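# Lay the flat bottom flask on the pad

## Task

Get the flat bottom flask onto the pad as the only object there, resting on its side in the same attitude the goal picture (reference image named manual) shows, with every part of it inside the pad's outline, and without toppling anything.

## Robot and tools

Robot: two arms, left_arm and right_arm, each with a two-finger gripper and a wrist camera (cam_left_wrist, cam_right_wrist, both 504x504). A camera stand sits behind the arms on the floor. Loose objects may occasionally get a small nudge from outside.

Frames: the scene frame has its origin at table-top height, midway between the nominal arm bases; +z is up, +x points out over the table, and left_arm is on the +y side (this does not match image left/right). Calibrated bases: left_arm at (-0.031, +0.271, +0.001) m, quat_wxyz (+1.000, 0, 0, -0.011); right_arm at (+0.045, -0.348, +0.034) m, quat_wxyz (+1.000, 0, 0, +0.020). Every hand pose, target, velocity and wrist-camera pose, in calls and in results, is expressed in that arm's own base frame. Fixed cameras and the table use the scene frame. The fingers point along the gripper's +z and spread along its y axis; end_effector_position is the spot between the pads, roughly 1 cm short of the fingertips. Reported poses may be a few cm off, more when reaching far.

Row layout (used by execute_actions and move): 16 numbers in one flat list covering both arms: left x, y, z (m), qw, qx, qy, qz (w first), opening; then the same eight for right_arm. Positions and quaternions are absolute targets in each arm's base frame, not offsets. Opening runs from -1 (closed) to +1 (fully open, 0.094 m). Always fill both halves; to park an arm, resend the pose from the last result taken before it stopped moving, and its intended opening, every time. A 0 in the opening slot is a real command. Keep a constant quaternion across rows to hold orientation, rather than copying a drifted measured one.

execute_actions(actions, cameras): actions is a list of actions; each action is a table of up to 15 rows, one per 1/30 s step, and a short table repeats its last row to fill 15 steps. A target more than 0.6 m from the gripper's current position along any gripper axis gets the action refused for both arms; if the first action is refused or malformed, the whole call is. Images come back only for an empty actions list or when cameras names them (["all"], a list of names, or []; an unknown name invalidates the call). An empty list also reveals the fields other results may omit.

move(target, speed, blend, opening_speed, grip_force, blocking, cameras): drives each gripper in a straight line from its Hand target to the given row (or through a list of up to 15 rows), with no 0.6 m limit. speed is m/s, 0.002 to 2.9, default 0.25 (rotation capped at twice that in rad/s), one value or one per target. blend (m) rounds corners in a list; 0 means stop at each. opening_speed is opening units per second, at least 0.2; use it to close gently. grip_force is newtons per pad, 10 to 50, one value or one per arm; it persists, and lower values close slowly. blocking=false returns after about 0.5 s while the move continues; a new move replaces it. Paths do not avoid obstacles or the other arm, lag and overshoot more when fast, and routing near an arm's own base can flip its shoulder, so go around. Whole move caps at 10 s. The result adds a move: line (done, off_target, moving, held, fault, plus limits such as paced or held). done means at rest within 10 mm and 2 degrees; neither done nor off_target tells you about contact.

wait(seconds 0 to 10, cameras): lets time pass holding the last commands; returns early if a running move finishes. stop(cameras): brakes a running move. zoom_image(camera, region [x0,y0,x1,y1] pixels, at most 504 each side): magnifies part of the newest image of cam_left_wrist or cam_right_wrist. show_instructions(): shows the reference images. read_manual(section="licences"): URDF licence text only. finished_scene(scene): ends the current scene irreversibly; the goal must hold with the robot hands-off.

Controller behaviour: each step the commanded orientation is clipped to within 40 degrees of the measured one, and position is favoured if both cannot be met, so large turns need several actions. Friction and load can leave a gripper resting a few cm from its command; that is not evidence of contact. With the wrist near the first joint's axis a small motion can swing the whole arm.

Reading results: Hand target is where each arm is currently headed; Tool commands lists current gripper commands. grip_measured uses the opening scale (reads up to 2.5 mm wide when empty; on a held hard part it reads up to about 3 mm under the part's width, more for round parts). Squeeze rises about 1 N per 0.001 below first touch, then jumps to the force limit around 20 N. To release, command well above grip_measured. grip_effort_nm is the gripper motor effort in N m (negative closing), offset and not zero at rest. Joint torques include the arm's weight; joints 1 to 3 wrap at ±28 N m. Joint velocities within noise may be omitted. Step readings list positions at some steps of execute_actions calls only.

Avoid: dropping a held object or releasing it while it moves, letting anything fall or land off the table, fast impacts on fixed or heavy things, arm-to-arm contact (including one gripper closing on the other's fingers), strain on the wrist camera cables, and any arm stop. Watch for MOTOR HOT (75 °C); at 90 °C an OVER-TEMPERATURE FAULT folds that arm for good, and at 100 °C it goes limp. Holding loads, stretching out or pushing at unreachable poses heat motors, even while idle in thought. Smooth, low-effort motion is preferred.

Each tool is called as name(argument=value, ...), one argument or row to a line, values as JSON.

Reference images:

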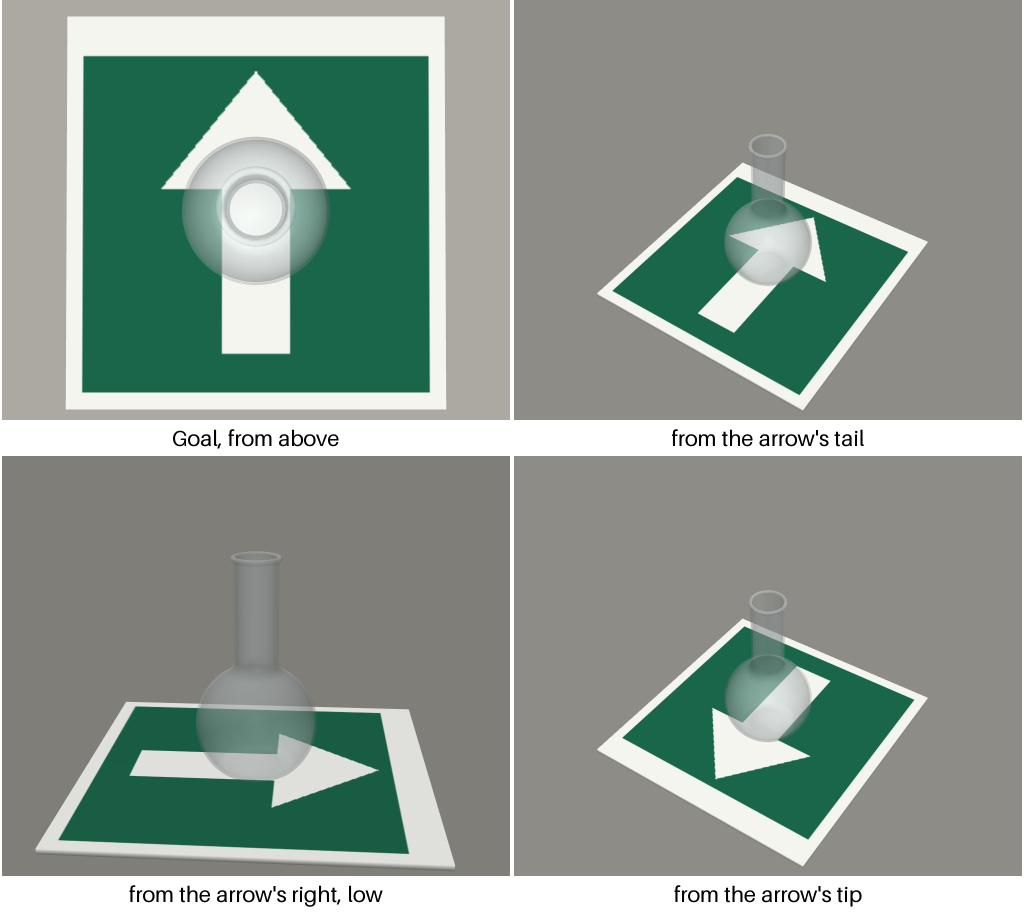

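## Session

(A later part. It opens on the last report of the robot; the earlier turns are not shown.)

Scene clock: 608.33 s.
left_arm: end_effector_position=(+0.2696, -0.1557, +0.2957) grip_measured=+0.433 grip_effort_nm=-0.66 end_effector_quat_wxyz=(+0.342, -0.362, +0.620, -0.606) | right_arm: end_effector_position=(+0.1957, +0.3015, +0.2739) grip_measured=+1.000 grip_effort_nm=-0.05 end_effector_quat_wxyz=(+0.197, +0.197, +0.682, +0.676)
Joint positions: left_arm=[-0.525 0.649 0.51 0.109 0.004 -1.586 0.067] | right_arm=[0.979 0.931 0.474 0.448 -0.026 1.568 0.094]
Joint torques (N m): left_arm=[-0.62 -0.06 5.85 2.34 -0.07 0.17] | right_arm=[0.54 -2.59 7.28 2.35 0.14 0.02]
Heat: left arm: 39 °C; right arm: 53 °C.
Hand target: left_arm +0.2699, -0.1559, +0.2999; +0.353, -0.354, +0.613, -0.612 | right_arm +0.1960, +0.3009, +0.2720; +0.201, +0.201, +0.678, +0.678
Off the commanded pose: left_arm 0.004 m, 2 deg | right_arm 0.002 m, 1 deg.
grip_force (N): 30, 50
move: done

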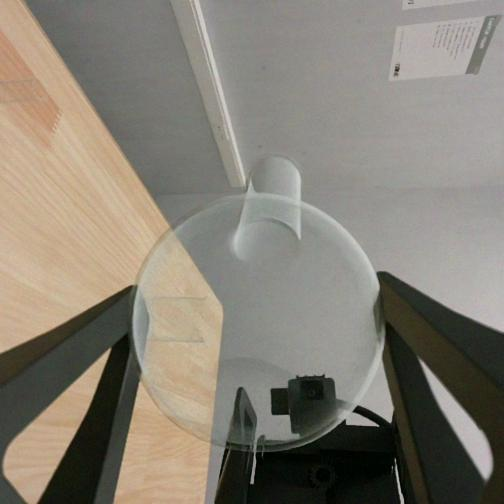

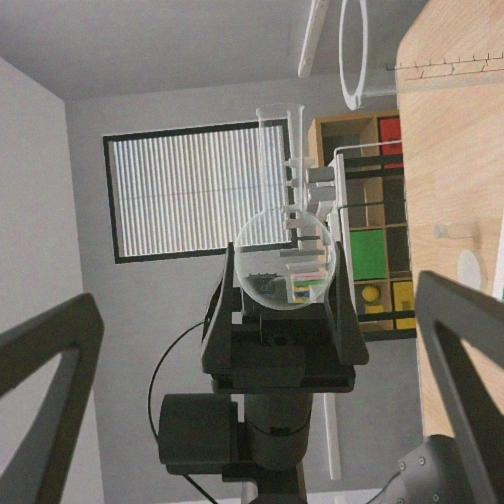

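move(
  target=[0.27, -0.156, 0.30, 0.3536, -0.3536, 0.6124, -0.6124, 0.25, 0.2416, 0.385, 0.2625, 0.2008, 0.2008, 0.678, 0.678, 1],
  speed=0.12,
  cameras=["all"],
)

Scene clock: 631.40 s.
left_arm: end_effector_position=(+0.2696, -0.1557, +0.2957) grip_measured=+0.433 grip_effort_nm=-0.67 end_effector_quat_wxyz=(+0.342, -0.362, +0.620, -0.606) | right_arm: end_effector_position=(+0.2375, +0.3787, +0.2414) grip_measured=+1.000 grip_effort_nm=-0.05 end_effector_quat_wxyz=(+0.191, +0.203, +0.698, +0.660)
Joint positions: left_arm=[-0.525 0.649 0.51 0.109 0.004 -1.586 0.067] | right_arm=[1.01 1.406 0.655 0.694 0.004 1.572 0.094]
Joint torques (N m): left_arm=[-0.62 -0.13 5.87 2.34 -0.07 0.19] | right_arm=[0.53 -5.72 11.47 2.38 0.15 -0.01]
Motor temperatures (°C): left_arm=[29 34 39 37 29 29 29] | right_arm=[30 29 37 51 26 29 26]
Heat: left arm: 39 °C; right arm: 51 °C.
Hand target: left_arm +0.2699, -0.1559, +0.2999; +0.353, -0.354, +0.613, -0.612 | right_arm +0.2409, +0.3838, +0.2624; +0.200, +0.201, +0.678, +0.678
Off the commanded pose: left_arm 0.004 m, 2 deg | right_arm 0.022 m, 3 deg.
grip_force (N): 30, 50
move: off_target (right_arm)

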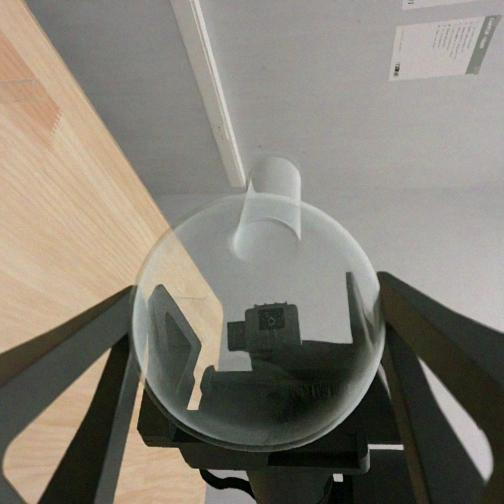

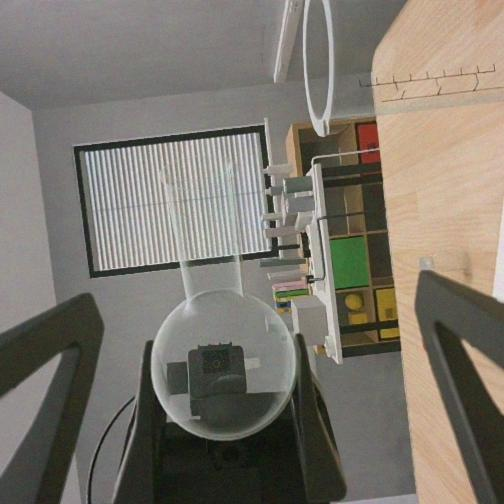

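move(
  target=[
    [0.27, -0.156, 0.30, 0.3536, -0.3536, 0.6124, -0.6124, 0.25, 0.2416, 0.385, 0.285, 0.2008, 0.2008, 0.678, 0.678, 1],
    [0.27, -0.156, 0.30, 0.3536, -0.3536, 0.6124, -0.6124, 0.25, 0.258, 0.410, 0.286, 0.2008, 0.2008, 0.678, 0.678, 1],
  ],
  speed=0.1,
  cameras=["all"],
)

Scene clock: 654.03 s.
left_arm: end_effector_position=(+0.2696, -0.1557, +0.2957) grip_measured=+0.433 grip_effort_nm=-0.67 end_effector_quat_wxyz=(+0.342, -0.362, +0.620, -0.606) | right_arm: end_effector_position=(+0.2540, +0.4051, +0.2667) grip_measured=+1.000 grip_effort_nm=-0.05 end_effector_quat_wxyz=(+0.192, +0.202, +0.694, +0.663)
Joint positions: left_arm=[-0.525 0.649 0.51 0.109 0.004 -1.586 0.067] | right_arm=[1.01 1.486 0.823 0.616 0.004 1.572 0.094]
Joint torques (N m): left_arm=[-0.58 -0.02 5.79 2.34 -0.05 0.18] | right_arm=[0.29 -7.02 11.86 2.22 0.13 -0.02]
Heat: left arm: 39 °C; right arm: 50 °C.
Hand target: left_arm +0.2699, -0.1559, +0.2999; +0.353, -0.354, +0.613, -0.612 | right_arm +0.2574, +0.4090, +0.2859; +0.201, +0.201, +0.678, +0.678
Off the commanded pose: left_arm 0.004 m, 2 deg | right_arm 0.020 m, 3 deg.
grip_force (N): 30, 50
move: off_target (right_arm)

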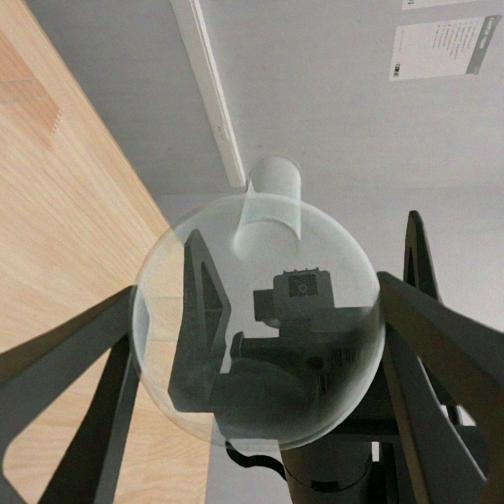

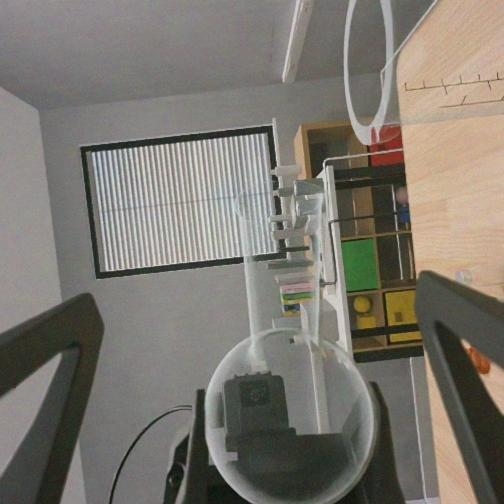

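zoom_image(
  camera="cam_right_wrist",
  region=[170, 170, 400, 400],
)

Scaled by 2.191 from the camera's 504x504 image, which has a finer 720x720 frame.

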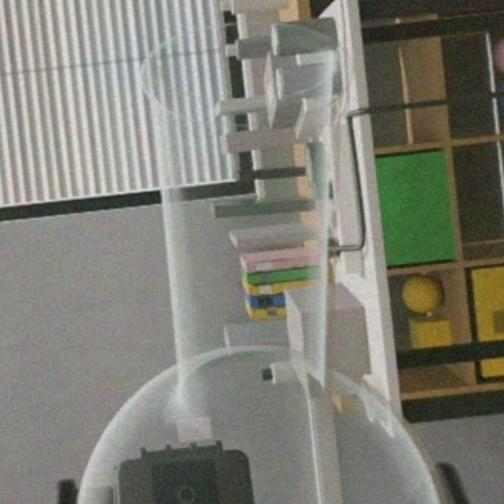

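move(
  target=[0.27, -0.156, 0.30, 0.3536, -0.3536, 0.6124, -0.6124, 0.25, 0.2694, 0.4277, 0.279, 0.2008, 0.2008, 0.678, 0.678, 1],
  speed=0.06,
  cameras=["all"],
)

Scene clock: 681.90 s.
left_arm: end_effector_position=(+0.2696, -0.1557, +0.2957) grip_measured=+0.433 grip_effort_nm=-0.67 end_effector_quat_wxyz=(+0.342, -0.362, +0.620, -0.606) | right_arm: end_effector_position=(+0.2646, +0.4220, +0.2579) grip_measured=+1.000 grip_effort_nm=-0.05 end_effector_quat_wxyz=(+0.191, +0.203, +0.698, +0.660)
Joint positions: left_arm=[-0.525 0.649 0.51 0.109 0.004 -1.586 0.067] | right_arm=[1.01 1.574 0.881 0.636 0.004 1.572 0.094]
Joint torques (N m): left_arm=[-0.64 -0.09 5.87 2.33 -0.06 0.17] | right_arm=[0.23 -7.53 11.69 2.35 0.12 -0.02]
Heat: left arm: 41 °C; right arm: 53 °C.
Hand target: left_arm +0.2699, -0.1559, +0.2999; +0.353, -0.354, +0.613, -0.612 | right_arm +0.2687, +0.4265, +0.2788; +0.201, +0.201, +0.678, +0.678
Off the commanded pose: left_arm 0.004 m, 2 deg | right_arm 0.022 m, 3 deg.
grip_force (N): 30, 50
move: off_target (right_arm)

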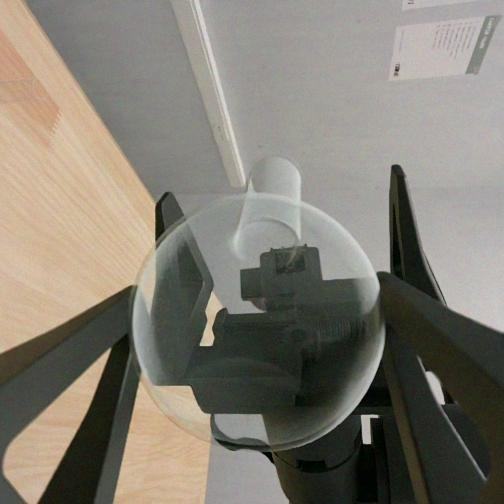

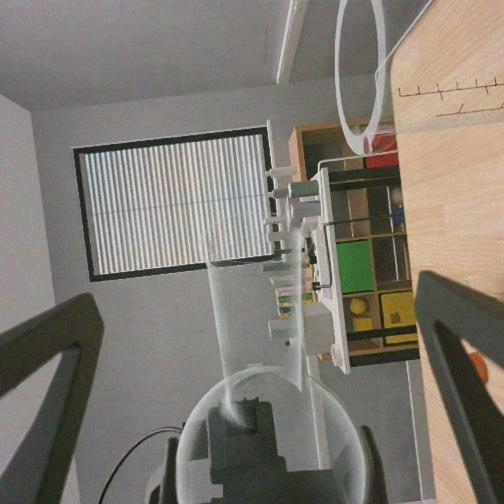

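move(
  target=[
    [0.27, -0.156, 0.30, 0.3536, -0.3536, 0.6124, -0.6124, 0.25, 0.2740, 0.4346, 0.278, 0.2008, 0.2008, 0.678, 0.678, 1],
    [0.27, -0.156, 0.30, 0.3536, -0.3536, 0.6124, -0.6124, 0.25, 0.2740, 0.4346, 0.278, 0.2008, 0.2008, 0.678, 0.678, -0.2],
  ],
  speed=0.06,
  opening_speed=0.6,
  grip_force=[30, 30],
  cameras=["all"],
)

Scene clock: 698.03 s.
left_arm: end_effector_position=(+0.2696, -0.1557, +0.2957) grip_measured=+0.433 grip_effort_nm=-0.67 end_effector_quat_wxyz=(+0.342, -0.362, +0.620, -0.606) | right_arm: end_effector_position=(+0.2690, +0.4289, +0.2575) grip_measured=-0.198 grip_effort_nm=-0.14 end_effector_quat_wxyz=(+0.191, +0.203, +0.698, +0.660)
Joint positions: left_arm=[-0.525 0.649 0.51 0.109 0.004 -1.586 0.067] | right_arm=[1.01 1.606 0.911 0.639 0.004 1.572 0.038]
Joint torques (N m): left_arm=[-0.61 -0.05 5.85 2.35 -0.05 0.16] | right_arm=[0.14 -7.76 11.7 2.38 0.11 -0.02]
Motor temperatures (°C): left_arm=[29 31 39 42 29 28 29] | right_arm=[30 30 38 54 26 29 26]
Heat: left arm: 42 °C; right arm: 54 °C.
Hand target: left_arm +0.2699, -0.1559, +0.2999; +0.353, -0.354, +0.613, -0.612 | right_arm +0.2733, +0.4334, +0.2780; +0.201, +0.201, +0.678, +0.678
Off the commanded pose: left_arm 0.004 m, 2 deg | right_arm 0.022 m, 3 deg.
grip_force (N): 30, 30
move: off_target (right_arm); target 2's new opening was sent with right_arm's hand 0.022 m and 3 deg from that target

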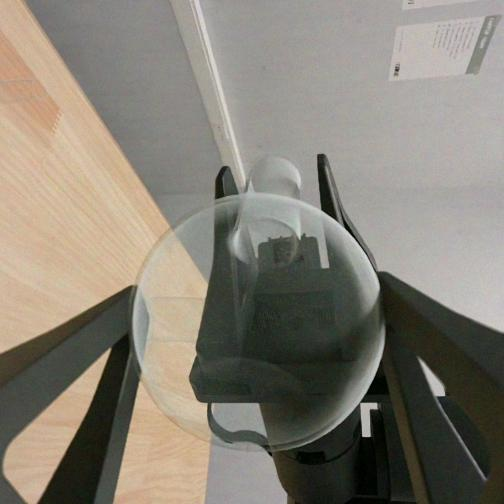

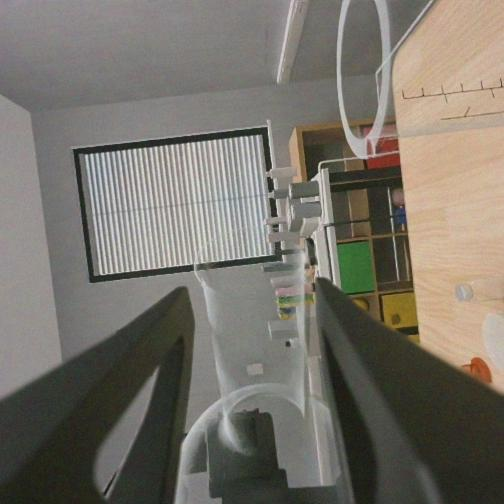

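move(
  target=[
    [0.27, -0.156, 0.30, 0.3536, -0.3536, 0.6124, -0.6124, 0.25, 0.2740, 0.4346, 0.276, 0.2008, 0.2008, 0.678, 0.678, -0.2],
    [0.27, -0.156, 0.30, 0.3536, -0.3536, 0.6124, -0.6124, 0.25, 0.2740, 0.4346, 0.276, 0.2008, 0.2008, 0.678, 0.678, -0.7],
  ],
  speed=0.06,
  opening_speed=0.3,
  cameras=["all"],
)

Scene clock: 706.47 s.
left_arm: end_effector_position=(+0.2697, -0.1556, +0.2979) grip_measured=+0.433 grip_effort_nm=-0.67 end_effector_quat_wxyz=(+0.345, -0.360, +0.618, -0.608) | right_arm: end_effector_position=(+0.2694, +0.4296, +0.2578) grip_measured=-0.470 grip_effort_nm=-0.70 end_effector_quat_wxyz=(+0.189, +0.205, +0.695, +0.663)
Joint positions: left_arm=[-0.525 0.649 0.51 0.117 0.003 -1.583 0.067] | right_arm=[1.01 1.611 0.911 0.649 0.004 1.581 0.025]
Joint torques (N m): left_arm=[-0.58 -0.03 5.83 2.26 -0.06 0.16] | right_arm=[0.16 -7.83 11.3 2.36 0.12 -0.11]
Heat: left arm: 43 °C; right arm: 54 °C.
Hand target: left_arm +0.2700, -0.1559, +0.3000; +0.353, -0.354, +0.613, -0.612 | right_arm +0.2734, +0.4336, +0.2761; +0.201, +0.201, +0.678, +0.678
Off the commanded pose: left_arm 0.002 m, 1 deg | right_arm 0.019 m, 3 deg.
grip_force (N): 30, 30
move: off_target (right_arm); target 2's new opening was sent with right_arm's hand 0.020 m and 3 deg from that target

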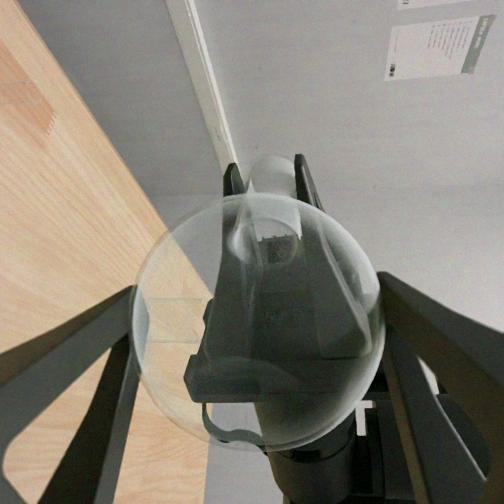

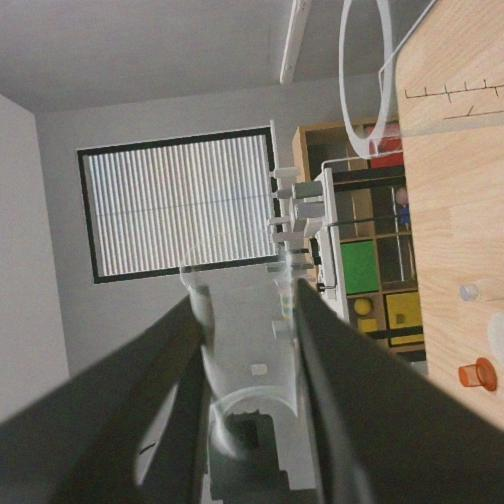

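move(
  target=[
    [0.27, -0.156, 0.30, 0.3536, -0.3536, 0.6124, -0.6124, 0.25, 0.2740, 0.4346, 0.276, 0.2008, 0.2008, 0.678, 0.678, -0.7],
    [0.27, -0.156, 0.30, 0.3536, -0.3536, 0.6124, -0.6124, 1.0, 0.2740, 0.4346, 0.276, 0.2008, 0.2008, 0.678, 0.678, -0.7],
  ],
  speed=0.06,
  opening_speed=0.4,
  cameras=["all"],
)

Scene clock: 720.07 s.
left_arm: end_effector_position=(+0.2698, -0.1556, +0.2999) grip_measured=+0.998 grip_effort_nm=0.08 end_effector_quat_wxyz=(+0.346, -0.359, +0.615, -0.611) | right_arm: end_effector_position=(+0.2694, +0.4296, +0.2578) grip_measured=-0.471 grip_effort_nm=-0.70 end_effector_quat_wxyz=(+0.189, +0.205, +0.695, +0.663)
Joint positions: left_arm=[-0.525 0.649 0.51 0.125 0.003 -1.583 0.094] | right_arm=[1.01 1.611 0.911 0.649 0.004 1.581 0.025]
Joint torques (N m): left_arm=[-0.64 -0.01 5.81 2.17 -0.04 0.15] | right_arm=[0.16 -7.82 11.3 2.36 0.12 -0.12]
Heat: left arm: 43 °C; right arm: 53 °C.
Hand target: left_arm +0.2700, -0.1560, +0.3000; +0.353, -0.354, +0.613, -0.612 | right_arm +0.2734, +0.4336, +0.2760; +0.201, +0.201, +0.678, +0.678
Off the commanded pose: left_arm 0.000 m, 1 deg | right_arm 0.019 m, 3 deg.
grip_force (N): 30, 30
move: off_target (right_arm)

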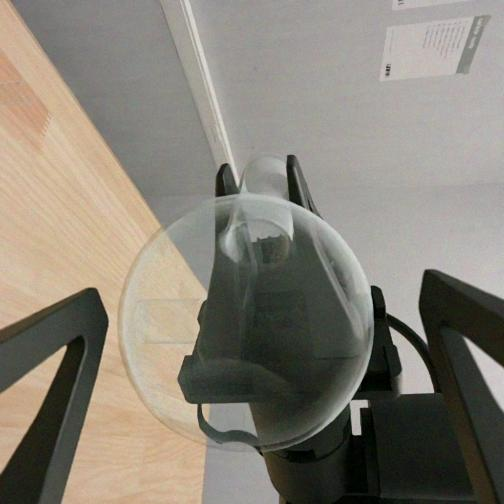

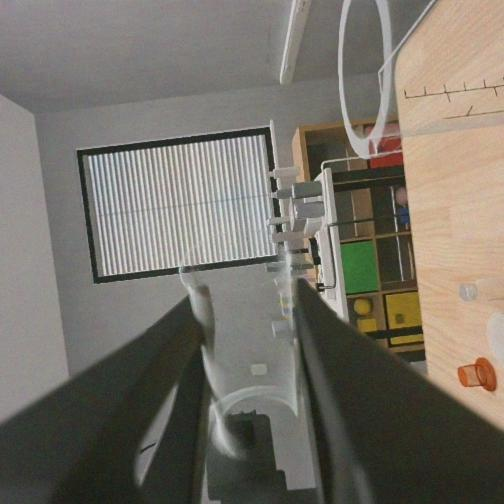

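move(
  target=[
    [0.2095, -0.121, 0.30, 0.3536, -0.3536, 0.6124, -0.6124, 1.0, 0.2740, 0.4346, 0.276, 0.2008, 0.2008, 0.678, 0.678, -0.7],
    [0.18, 0.14, 0.34, 0.4532, 0.366, 0.7849, -0.2113, 1.0, 0.2740, 0.4346, 0.276, 0.2008, 0.2008, 0.678, 0.678, -0.7],
  ],
  speed=[0.1, 0.25],
  cameras=["all"],
)

Scene clock: 745.97 s.
left_arm: end_effector_position=(+0.1823, +0.1416, +0.3274) grip_measured=+0.999 grip_effort_nm=0.07 end_effector_quat_wxyz=(+0.706, +0.058, +0.705, +0.044) | right_arm: end_effector_position=(+0.2694, +0.4296, +0.2578) grip_measured=-0.471 grip_effort_nm=-0.70 end_effector_quat_wxyz=(+0.189, +0.205, +0.695, +0.663)
Joint positions: left_arm=[1.55 0.735 0.602 0.2 1.57 0.078 0.094] | right_arm=[1.01 1.611 0.911 0.649 0.004 1.581 0.025]
Joint torques (N m): left_arm=[0.47 0.08 8.92 1.3 0.16 0.11] | right_arm=[0.16 -7.83 11.3 2.36 0.12 -0.12]
Heat: left arm: 41 °C; right arm: 51 °C.
Hand target: left_arm +0.1813, +0.1398, +0.3396; +0.704, +0.080, +0.703, +0.064 | right_arm +0.2734, +0.4336, +0.2760; +0.201, +0.201, +0.678, +0.678
Off the commanded pose: left_arm 0.013 m, 56 deg; orientation clipped | right_arm 0.019 m, 3 deg.
joint sent to its limit (left arm) — joint 5 (wrist yaw), upper limit. The joint targets are off in orientation, not in position.
grip_force (N): 30, 30
move: off_target (left_arm, right_arm); limits=paced

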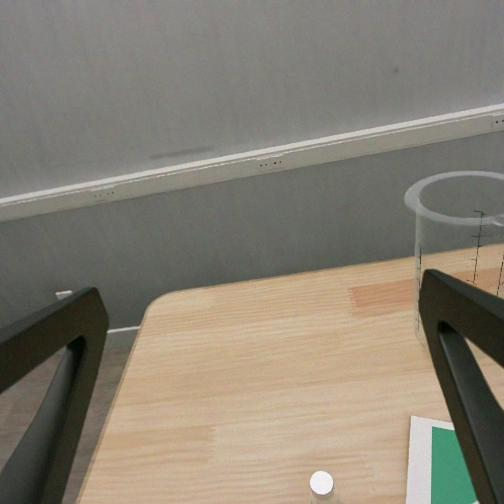

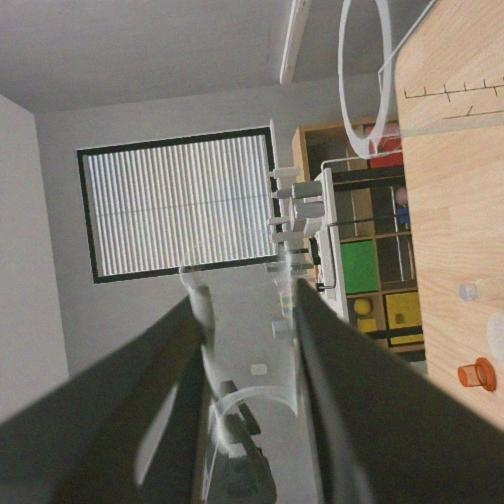

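move(
  target=[
    [0.18, 0.17, 0.36, 0.462, -0.3314, 0.8001, 0.1913, 1.0, 0.2734, 0.4336, 0.30, 0.2008, 0.2008, 0.678, 0.678, -0.7],
    [0.17, 0.19, 0.36, 0.462, -0.3314, 0.8001, 0.1913, 1.0, 0.2095, 0.590, 0.26, 0.5862, -0.3954, 0.5862, 0.3954, -0.7],
  ],
  speed=[0.15, 0.2],
  cameras=["all"],
)

Scene clock: 790.13 s.
left_arm: end_effector_position=(+0.1688, +0.1889, +0.3407) grip_measured=+0.999 grip_effort_nm=0.07 end_effector_quat_wxyz=(+0.441, -0.340, +0.811, +0.182) | right_arm: end_effector_position=(+0.2083, +0.5821, +0.2395) grip_measured=-0.471 grip_effort_nm=-0.70 end_effector_quat_wxyz=(+0.566, -0.404, +0.605, +0.388)
Joint positions: left_arm=[0.91 0.861 1.302 -1.021 0.102 0.06 0.094] | right_arm=[1.24 2.031 1.377 0.596 0.05 0.015 0.025]
Joint torques (N m): left_arm=[0.47 0.13 8.61 1.79 0.2 0.11] | right_arm=[0.36 -11.77 12.21 2.36 0.07 -0.19]
Heat: left arm: 39 °C; right arm: 52 °C.
Hand target: left_arm +0.1695, +0.1895, +0.3596; +0.462, -0.332, +0.800, +0.192 | right_arm +0.2089, +0.5884, +0.2600; +0.586, -0.395, +0.586, +0.395
Off the commanded pose: left_arm 0.019 m, 3 deg | right_arm 0.022 m, 3 deg.
grip_force (N): 30, 30
move: off_target (left_arm, right_arm)

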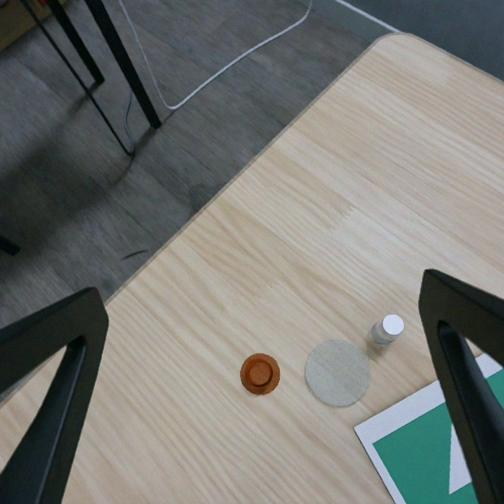

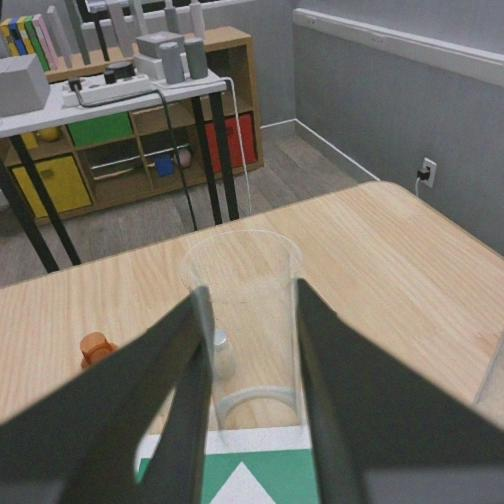

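zoom_image(
  camera="cam_right_wrist",
  region=[100, 300, 400, 504],
)

Scaled by 1.680 from the camera's 504x504 image, which has a finer 720x720 frame.

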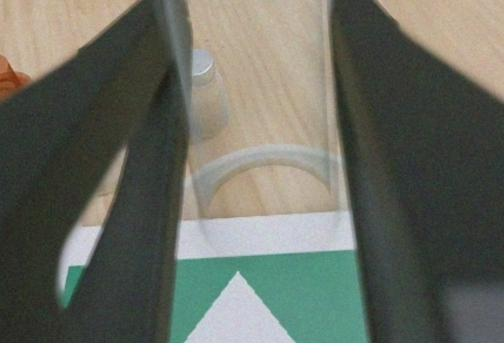

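move(
  target=[0.17, 0.19, 0.36, 0.462, -0.3314, 0.8001, 0.1913, 1.0, 0.178, 0.632, 0.222, 0.6014, -0.3849, 0.5707, 0.4056, -0.7],
  speed=0.12,
  cameras=["all"],
)

Scene clock: 845.47 s.
left_arm: end_effector_position=(+0.1689, +0.1889, +0.3407) grip_measured=+0.999 grip_effort_nm=0.06 end_effector_quat_wxyz=(+0.441, -0.340, +0.811, +0.181) | right_arm: end_effector_position=(+0.1737, +0.6247, +0.1992) grip_measured=-0.471 grip_effort_nm=-0.70 end_effector_quat_wxyz=(+0.577, -0.402, +0.592, +0.393)
Joint positions: left_arm=[0.91 0.861 1.302 -1.021 0.103 0.06 0.094] | right_arm=[1.337 2.218 1.466 0.726 0.142 0.006 0.025]
Joint torques (N m): left_arm=[0.54 0.1 8.55 1.79 0.19 0.11] | right_arm=[-0.2 -12.64 11.77 2.63 0.03 -0.15]
Motor temperatures (°C): left_arm=[29 29 39 39 29 28 28] | right_arm=[30 32 40 57 26 29 27]
Heat: left arm: 39 °C; right arm: 57 °C.
Hand target: left_arm +0.1696, +0.1895, +0.3596; +0.462, -0.331, +0.800, +0.191 | right_arm +0.1775, +0.6299, +0.2218; +0.601, -0.385, +0.571, +0.405
Off the commanded pose: left_arm 0.019 m, 3 deg | right_arm 0.024 m, 5 deg.
grip_force (N): 30, 30
move: off_target (left_arm, right_arm)

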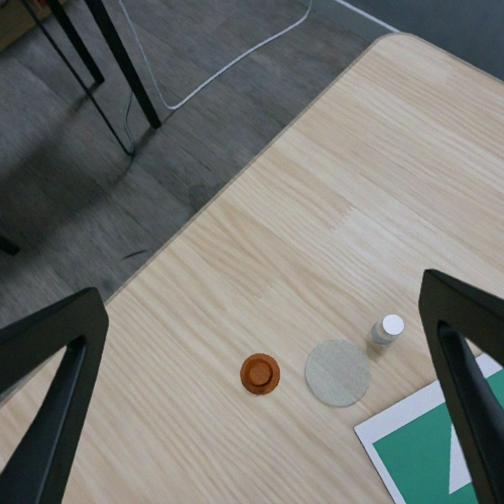

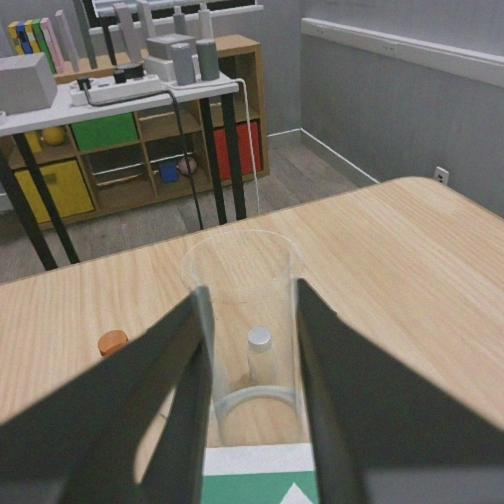

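wait(
  seconds=0.1,
  cameras=["all"],
)

Scene clock: 882.70 s.
left_arm: end_effector_position=(+0.1689, +0.1889, +0.3407) grip_measured=+0.999 grip_effort_nm=0.07 end_effector_quat_wxyz=(+0.441, -0.340, +0.811, +0.181) | right_arm: end_effector_position=(+0.1738, +0.6247, +0.1993) grip_measured=-0.471 grip_effort_nm=-0.70 end_effector_quat_wxyz=(+0.577, -0.402, +0.592, +0.393)
Joint positions: left_arm=[0.91 0.861 1.302 -1.021 0.103 0.06 0.094] | right_arm=[1.337 2.218 1.466 0.726 0.142 0.005 0.025]
Joint torques (N m): left_arm=[0.53 0.21 8.65 1.8 0.17 0.11] | right_arm=[-0.2 -12.66 11.77 2.63 0.05 -0.15]
Motor temperatures (°C): left_arm=[29 29 40 39 29 28 28] | right_arm=[29 34 39 59 26 29 27]
Heat: left arm: 40 °C; right arm: 59 °C.
Hand target: left_arm +0.1696, +0.1895, +0.3596; +0.462, -0.331, +0.800, +0.191 | right_arm +0.1775, +0.6298, +0.2218; +0.601, -0.385, +0.571, +0.405
Tool commands: left_gripper/opening=+1.0 right_gripper/opening=-0.7
Off the commanded pose: left_arm 0.019 m, 3 deg | right_arm 0.024 m, 5 deg.
grip_force (N): 30, 30
wait: 0.10 s; at rest from the start

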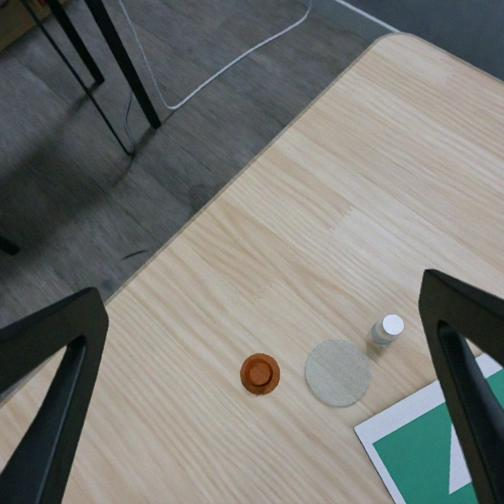

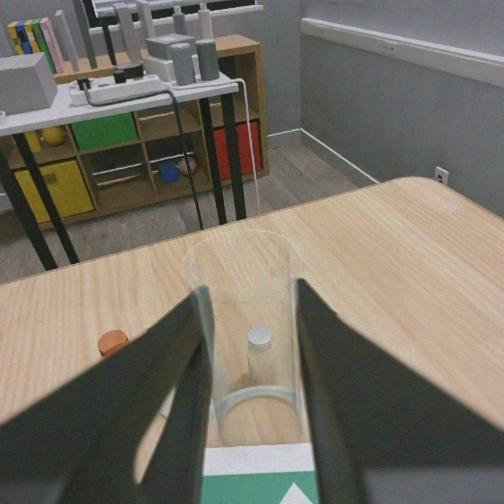

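move(
  target=[0.17,0.19,0.36,0.462,-0.3314,0.8001,0.1913,1.0,0.178,0.632,0.145,0.6014,-0.3849,0.5707,0.4056,-0.7],
  speed=0.05,
  cameras=["cam_right_wrist"],
)

Scene clock: 918.43 s.
left_arm: end_effector_position=(+0.1689, +0.1889, +0.3407) grip_measured=+0.999 grip_effort_nm=0.07 end_effector_quat_wxyz=(+0.441, -0.340, +0.811, +0.181) | right_arm: end_effector_position=(+0.1763, +0.6337, +0.1432) grip_measured=-0.471 grip_effort_nm=-0.70 end_effector_quat_wxyz=(+0.589, -0.391, +0.581, +0.403)
Joint positions: left_arm=[0.91 0.861 1.302 -1.021 0.103 0.06 0.094] | right_arm=[1.337 2.393 1.466 0.947 0.144 0.005 0.025]
Joint torques (N m): left_arm=[0.51 0.2 8.62 1.8 0.18 0.11] | right_arm=[-0.21 -13.7 6.75 2.61 0.02 -0.15]
Motor temperatures (°C): left_arm=[29 29 40 39 29 28 28] | right_arm=[29 34 39 60 26 29 28]
Heat: left arm: 40 °C; right arm: 60 °C.
Hand target: left_arm +0.1696, +0.1895, +0.3596; +0.462, -0.331, +0.800, +0.191 | right_arm +0.1781, +0.6318, +0.1451; +0.601, -0.385, +0.571, +0.405
Off the commanded pose: left_arm 0.019 m, 3 deg | right_arm 0.003 m, 2 deg.
grip_force (N): 30, 30
move: off_target (left_arm)
Images, in order (width x height): cam_right_wrist 504x504.

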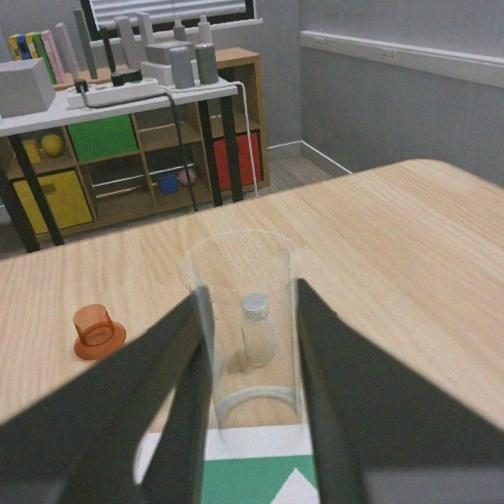

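move(
  target=[0.17,0.19,0.36,0.462,-0.3314,0.8001,0.1913,1.0,0.177,0.622,0.1,0.6014,-0.3849,0.5707,0.4056,-0.7],
  speed=0.05,
  cameras=["cam_right_wrist"],
)

Scene clock: 935.90 s.
left_arm: end_effector_position=(+0.1689, +0.1889, +0.3407) grip_measured=+0.999 grip_effort_nm=0.07 end_effector_quat_wxyz=(+0.441, -0.340, +0.811, +0.181) | right_arm: end_effector_position=(+0.1742, +0.6250, +0.0971) grip_measured=-0.471 grip_effort_nm=-0.70 end_effector_quat_wxyz=(+0.588, -0.393, +0.582, +0.402)
Joint positions: left_arm=[0.91 0.861 1.302 -1.021 0.103 0.06 0.094] | right_arm=[1.337 2.486 1.416 1.085 0.144 0.003 0.025]
Joint torques (N m): left_arm=[0.57 0.27 8.62 1.8 0.18 0.11] | right_arm=[-0.47 -13.64 6.06 2.66 -0.01 -0.13]
Motor temperatures (°C): left_arm=[29 28 40 40 29 28 28] | right_arm=[29 33 37 59 26 29 28]
Heat: left arm: 40 °C; right arm: 59 °C.
Hand target: left_arm +0.1696, +0.1895, +0.3596; +0.462, -0.331, +0.800, +0.191 | right_arm +0.1771, +0.6219, +0.1000; +0.601, -0.385, +0.571, +0.405
Off the commanded pose: left_arm 0.019 m, 3 deg | right_arm 0.005 m, 2 deg.
grip_force (N): 30, 30
move: off_target (left_arm)
Images, in order (width x height): cam_right_wrist 504x504.

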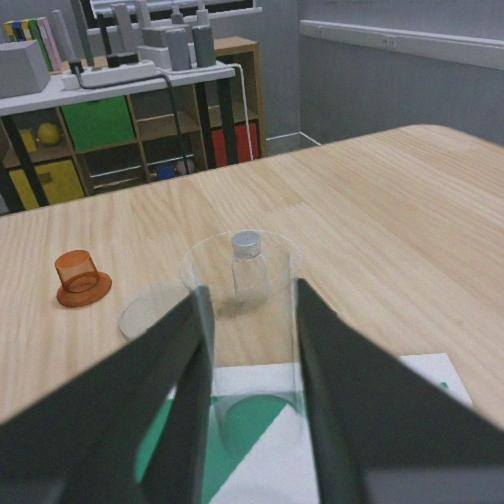

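move(
  target=[0.17,0.19,0.36,0.462,-0.3314,0.8001,0.1913,1.0,0.175,0.619,0.083,0.6014,-0.3849,0.5707,0.4056,-0.7],
  speed=0.03,
  cameras=[],
)

move(
  target=[0.17,0.19,0.36,0.462,-0.3314,0.8001,0.1913,1.0,0.175,0.619,0.077,0.6014,-0.3849,0.5707,0.4056,-0.7],
  speed=0.02,
  cameras=["cam_right_wrist"],
)

Scene clock: 964.10 s.
left_arm: end_effector_position=(+0.1689, +0.1889, +0.3407) grip_measured=+0.999 grip_effort_nm=0.07 end_effector_quat_wxyz=(+0.441, -0.340, +0.811, +0.181) | right_arm: end_effector_position=(+0.1738, +0.6222, +0.0803) grip_measured=-0.471 grip_effort_nm=-0.70 end_effector_quat_wxyz=(+0.588, -0.393, +0.583, +0.401)
Joint positions: left_arm=[0.91 0.861 1.302 -1.021 0.103 0.06 0.094] | right_arm=[1.337 2.525 1.408 1.129 0.145 0.003 0.025]
Joint torques (N m): left_arm=[0.54 0.12 8.59 1.81 0.19 0.09] | right_arm=[-0.24 -13.48 5.74 2.74 0.01 -0.12]
Motor temperatures (°C): left_arm=[29 28 40 40 29 28 28] | right_arm=[29 35 36 62 26 29 28]
Heat: left arm: 40 °C; right arm: 62 °C.
Hand target: left_arm +0.1696, +0.1895, +0.3596; +0.462, -0.331, +0.800, +0.191 | right_arm +0.1751, +0.6188, +0.0830; +0.601, -0.385, +0.571, +0.405
Off the commanded pose: left_arm 0.019 m, 3 deg | right_arm 0.004 m, 2 deg.
grip_force (N): 30, 30
move: off_target (left_arm)
No camera images: "cameras" was empty.

Scene clock: 964.93 s.
left_arm: end_effector_position=(+0.1689, +0.1889, +0.3407) grip_measured=+0.999 grip_effort_nm=0.07 end_effector_quat_wxyz=(+0.441, -0.340, +0.811, +0.181) | right_arm: end_effector_position=(+0.1736, +0.6216, +0.0791) grip_measured=-0.471 grip_effort_nm=-0.70 end_effector_quat_wxyz=(+0.592, -0.390, +0.578, +0.404)
Joint positions: left_arm=[0.91 0.861 1.302 -1.021 0.103 0.06 0.094] | right_arm=[1.337 2.538 1.408 1.157 0.145 0.002 0.025]
Joint torques (N m): left_arm=[0.53 0.17 8.69 1.8 0.18 0.11] | right_arm=[-0.24 -12.97 6.11 2.6 0.01 -0.11]
Motor temperatures (°C): left_arm=[29 28 40 40 29 28 28] | right_arm=[29 35 36 62 26 29 28]
Heat: left arm: 40 °C; right arm: 62 °C.
Hand target: left_arm +0.1696, +0.1895, +0.3596; +0.462, -0.331, +0.800, +0.191 | right_arm +0.1750, +0.6189, +0.0770; +0.601, -0.385, +0.571, +0.405
Off the commanded pose: left_arm 0.019 m, 3 deg | right_arm 0.004 m, 2 deg.
grip_force (N): 30, 30
move: off_target (left_arm)
Images, in order (width x height): cam_right_wrist 504x504.

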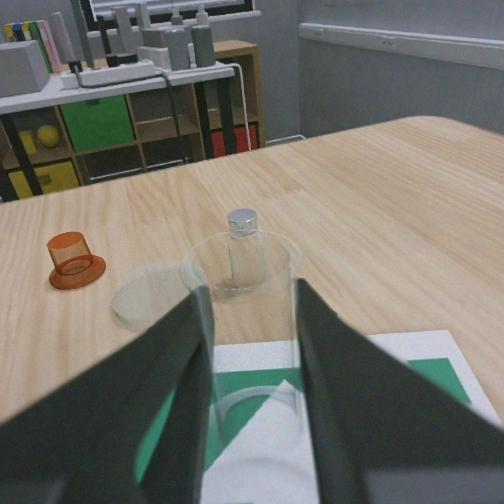

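move(
  target=[0.17,0.19,0.36,0.462,-0.3314,0.8001,0.1913,1.0,0.175,0.619,0.072,0.6014,-0.3849,0.5707,0.4056,-0.7],
  speed=0.02,
  cameras=["cam_right_wrist"],
)

Scene clock: 970.03 s.
left_arm: end_effector_position=(+0.1689, +0.1889, +0.3407) grip_measured=+0.999 grip_effort_nm=0.07 end_effector_quat_wxyz=(+0.441, -0.340, +0.811, +0.181) | right_arm: end_effector_position=(+0.1736, +0.6209, +0.0785) grip_measured=-0.471 grip_effort_nm=-0.70 end_effector_quat_wxyz=(+0.596, -0.387, +0.575, +0.407)
Joint positions: left_arm=[0.91 0.861 1.302 -1.021 0.103 0.06 0.094] | right_arm=[1.337 2.549 1.408 1.183 0.146 0.001 0.025]
Joint torques (N m): left_arm=[0.53 0.18 8.65 1.8 0.19 0.08] | right_arm=[-0.24 -12.59 6.43 2.42 0 -0.11]
Motor temperatures (°C): left_arm=[29 28 40 40 29 28 28] | right_arm=[29 35 36 62 26 29 28]
Heat: left arm: 40 °C; right arm: 62 °C.
Hand target: left_arm +0.1696, +0.1895, +0.3596; +0.462, -0.331, +0.800, +0.191 | right_arm +0.1751, +0.6189, +0.0720; +0.601, -0.385, +0.571, +0.405
Off the commanded pose: left_arm 0.019 m, 3 deg | right_arm 0.007 m, 1 deg.
grip_force (N): 30, 30
move: off_target (left_arm)
Images, in order (width x height): cam_right_wrist 504x504.

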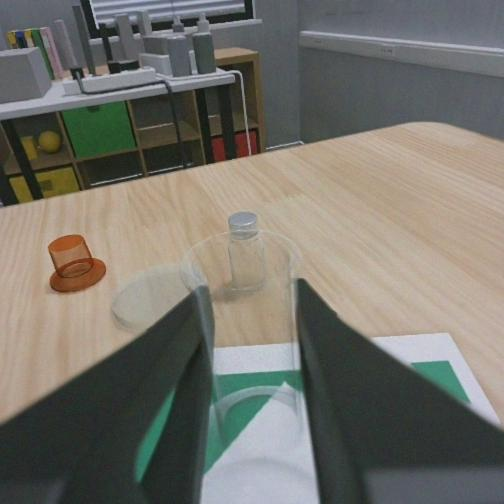

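move(
  target=[0.17,0.19,0.36,0.462,-0.3314,0.8001,0.1913,1.0,0.175,0.620,0.077,0.5888,-0.3937,0.5836,0.3971,-0.7],
  speed=0.03,
  cameras=["cam_right_wrist"],
)

Scene clock: 1013.70 s.
left_arm: end_effector_position=(+0.1689, +0.1889, +0.3407) grip_measured=+0.999 grip_effort_nm=0.07 end_effector_quat_wxyz=(+0.441, -0.340, +0.811, +0.181) | right_arm: end_effector_position=(+0.1737, +0.6209, +0.0776) grip_measured=-0.471 grip_effort_nm=-0.70 end_effector_quat_wxyz=(+0.595, -0.387, +0.576, +0.406)
Joint positions: left_arm=[0.91 0.861 1.302 -1.021 0.103 0.06 0.094] | right_arm=[1.337 2.549 1.408 1.179 0.147 0.001 0.025]
Joint torques (N m): left_arm=[0.57 0.17 8.59 1.81 0.19 0.11] | right_arm=[-0.2 -16.81 5.7 1.65 -0.01 -0.04]
Motor temperatures (°C): left_arm=[28 28 40 40 29 28 28] | right_arm=[29 35 35 59 26 29 28]
Heat: left arm: 40 °C; right arm: 59 °C.
Hand target: left_arm +0.1696, +0.1895, +0.3596; +0.462, -0.331, +0.800, +0.191 | right_arm +0.1751, +0.6198, +0.0769; +0.589, -0.394, +0.583, +0.397
Off the commanded pose: left_arm 0.019 m, 3 deg | right_arm 0.002 m, 2 deg.
grip_force (N): 30, 30
move: off_target (left_arm)
Images, in order (width x height): cam_right_wrist 504x504.

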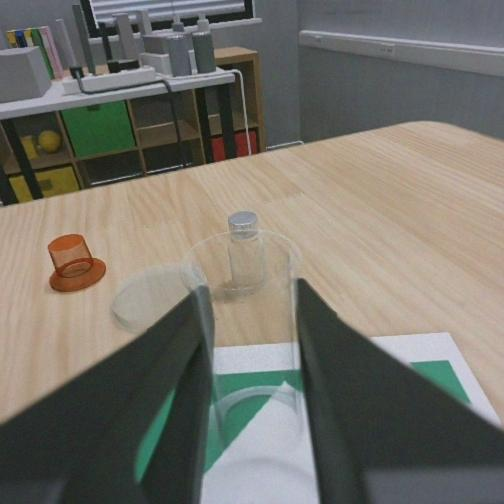

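move(
  target=[0.17,0.19,0.36,0.462,-0.3314,0.8001,0.1913,1.0,0.175,0.620,0.079,0.5785,-0.4006,0.5938,0.3902,-0.7],
  speed=0.03,
  cameras=["cam_right_wrist"],
)

Scene clock: 1020.53 s.
left_arm: end_effector_position=(+0.1689, +0.1889, +0.3407) grip_measured=+0.999 grip_effort_nm=0.07 end_effector_quat_wxyz=(+0.441, -0.340, +0.811, +0.181) | right_arm: end_effector_position=(+0.1739, +0.6220, +0.0778) grip_measured=-0.471 grip_effort_nm=-0.70 end_effector_quat_wxyz=(+0.588, -0.394, +0.583, +0.399)
Joint positions: left_arm=[0.91 0.861 1.302 -1.021 0.103 0.06 0.094] | right_arm=[1.337 2.529 1.408 1.13 0.147 0.001 0.025]
Joint torques (N m): left_arm=[0.53 0.1 8.61 1.79 0.18 0.11] | right_arm=[-0.21 -17.95 5.26 1.56 0 0.02]
Motor temperatures (°C): left_arm=[28 28 40 40 29 28 28] | right_arm=[29 36 35 57 26 29 28]
Heat: left arm: 40 °C; right arm: 57 °C.
Hand target: left_arm +0.1696, +0.1895, +0.3596; +0.462, -0.331, +0.800, +0.191 | right_arm +0.1750, +0.6198, +0.0790; +0.579, -0.400, +0.593, +0.390
Off the commanded pose: left_arm 0.019 m, 3 deg | right_arm 0.003 m, 2 deg.
grip_force (N): 30, 30
move: off_target (left_arm)
Images, in order (width x height): cam_right_wrist 504x504.

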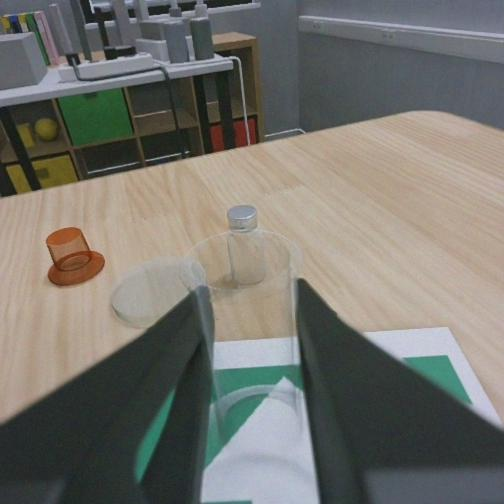

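move(
  target=[0.17,0.19,0.36,0.462,-0.3314,0.8001,0.1913,1.0,0.175,0.620,0.079,0.5785,-0.4006,0.5938,0.3902,0.1],
  speed=0.03,
  opening_speed=0.3,
  cameras=["cam_right_wrist"],
)

Scene clock: 1030.57 s.
left_arm: end_effector_position=(+0.1689, +0.1889, +0.3407) grip_measured=+0.999 grip_effort_nm=0.07 end_effector_quat_wxyz=(+0.441, -0.340, +0.811, +0.181) | right_arm: end_effector_position=(+0.1739, +0.6216, +0.0628) grip_measured=+0.098 grip_effort_nm=0.06 end_effector_quat_wxyz=(+0.572, -0.408, +0.599, +0.384)
Joint positions: left_arm=[0.91 0.861 1.302 -1.021 0.103 0.06 0.094] | right_arm=[1.337 2.529 1.408 1.07 0.147 0.001 0.052]
Joint torques (N m): left_arm=[0.54 0.14 8.62 1.81 0.18 0.11] | right_arm=[-0.2 -17.87 5.56 2.15 0 0.02]
Motor temperatures (°C): left_arm=[28 28 40 40 29 28 28] | right_arm=[29 36 35 56 26 29 28]
Heat: left arm: 40 °C; right arm: 56 °C.
Hand target: left_arm +0.1696, +0.1895, +0.3596; +0.462, -0.331, +0.800, +0.191 | right_arm +0.1752, +0.6203, +0.0789; +0.579, -0.400, +0.594, +0.390
Off the commanded pose: left_arm 0.019 m, 3 deg | right_arm 0.016 m, 1 deg.
grip_force (N): 30, 30
move: off_target (left_arm, right_arm)
Images, in order (width x height): cam_right_wrist 504x504.

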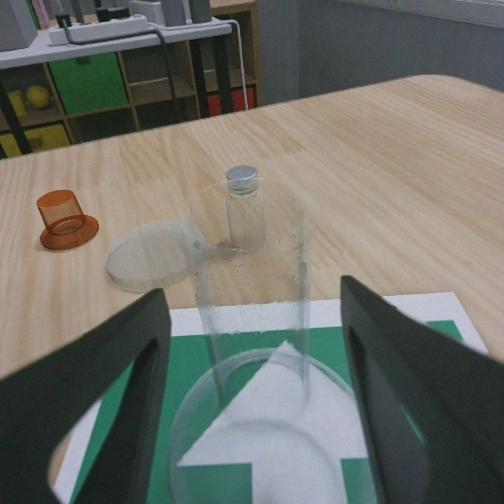

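move(
  target=[
    [0.17,0.19,0.36,0.462,-0.3314,0.8001,0.1913,1.0,0.175,0.620,0.089,0.5888,-0.3937,0.5836,0.3971,0.5],
    [0.17,0.19,0.36,0.462,-0.3314,0.8001,0.1913,1.0,0.126,0.499,0.10,0.5888,-0.3937,0.5836,0.3971,0.5],
  ],
  speed=[0.02,0.08],
  opening_speed=0.5,
  cameras=["cam_right_wrist"],
)

Scene clock: 1047.40 s.
left_arm: end_effector_position=(+0.1689, +0.1889, +0.3407) grip_measured=+0.999 grip_effort_nm=0.07 end_effector_quat_wxyz=(+0.441, -0.340, +0.811, +0.181) | right_arm: end_effector_position=(+0.1289, +0.4983, +0.0603) grip_measured=+0.498 grip_effort_nm=0.06 end_effector_quat_wxyz=(+0.556, -0.423, +0.615, +0.364)
Joint positions: left_arm=[0.91 0.861 1.302 -1.021 0.103 0.06 0.094] | right_arm=[1.386 2.234 0.77 1.346 0.202 0.001 0.07]
Joint torques (N m): left_arm=[0.51 0.09 8.66 1.79 0.18 0.12] | right_arm=[0.51 -14.68 3.89 3.12 0.03 -0.03]
Motor temperatures (°C): left_arm=[28 28 40 40 29 28 28] | right_arm=[29 36 35 57 26 29 27]
Heat: left arm: 40 °C; right arm: 57 °C.
Hand target: left_arm +0.1696, +0.1895, +0.3596; +0.462, -0.331, +0.800, +0.191 | right_arm +0.1262, +0.4990, +0.0987; +0.588, -0.394, +0.585, +0.397
Off the commanded pose: left_arm 0.019 m, 3 deg | right_arm 0.040 m, 7 deg.
grip_force (N): 30, 30
move: off_target (left_arm, right_arm)
Images, in order (width x height): cam_right_wrist 504x504.

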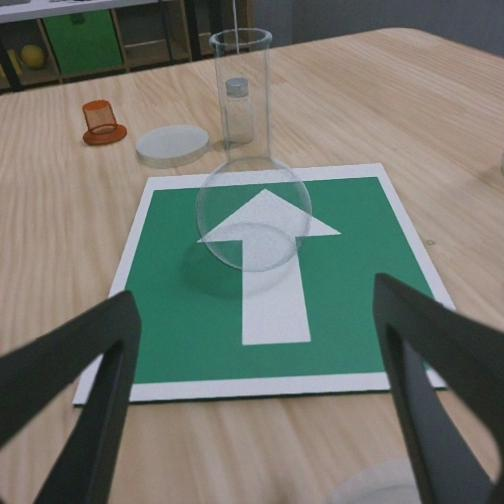

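move(
  target=[0.17,0.19,0.36,0.462,-0.3314,0.8001,0.1913,1.0,0.126,0.48,0.22,0.5888,-0.3937,0.5836,0.3971,0.5],
  speed=0.12,
  cameras=["all"],
)

Scene clock: 1053.63 s.
left_arm: end_effector_position=(+0.1689, +0.1889, +0.3407) grip_measured=+0.999 grip_effort_nm=0.07 end_effector_quat_wxyz=(+0.441, -0.340, +0.811, +0.181) | right_arm: end_effector_position=(+0.1252, +0.4784, +0.1975) grip_measured=+0.498 grip_effort_nm=0.06 end_effector_quat_wxyz=(+0.576, -0.405, +0.597, +0.384)
Joint positions: left_arm=[0.91 0.861 1.302 -1.021 0.103 0.06 0.094] | right_arm=[1.386 1.728 0.741 0.944 0.203 0.001 0.07]
Joint torques (N m): left_arm=[0.58 0.12 8.65 1.79 0.17 0.1] | right_arm=[-0.32 -11.44 8.94 2.15 -0.09 -0.05]
Motor temperatures (°C): left_arm=[28 28 40 40 29 28 28] | right_arm=[29 36 35 57 26 29 27]
Heat: left arm: 40 °C; right arm: 57 °C.
Hand target: left_arm +0.1696, +0.1895, +0.3596; +0.462, -0.331, +0.800, +0.191 | right_arm +0.1259, +0.4795, +0.2198; +0.589, -0.394, +0.584, +0.397
Off the commanded pose: left_arm 0.019 m, 3 deg | right_arm 0.023 m, 3 deg.
grip_force (N): 30, 30
move: off_target (left_arm, right_arm)

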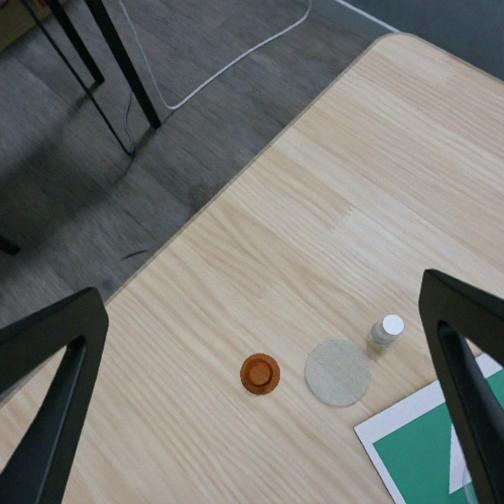

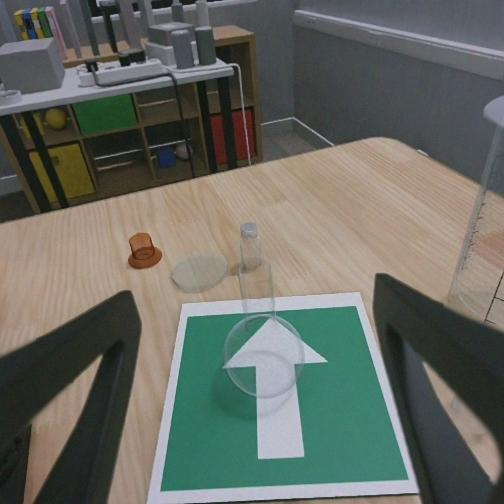

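finished_scene(
  scene=1,
)

The scene is finished: the task was done.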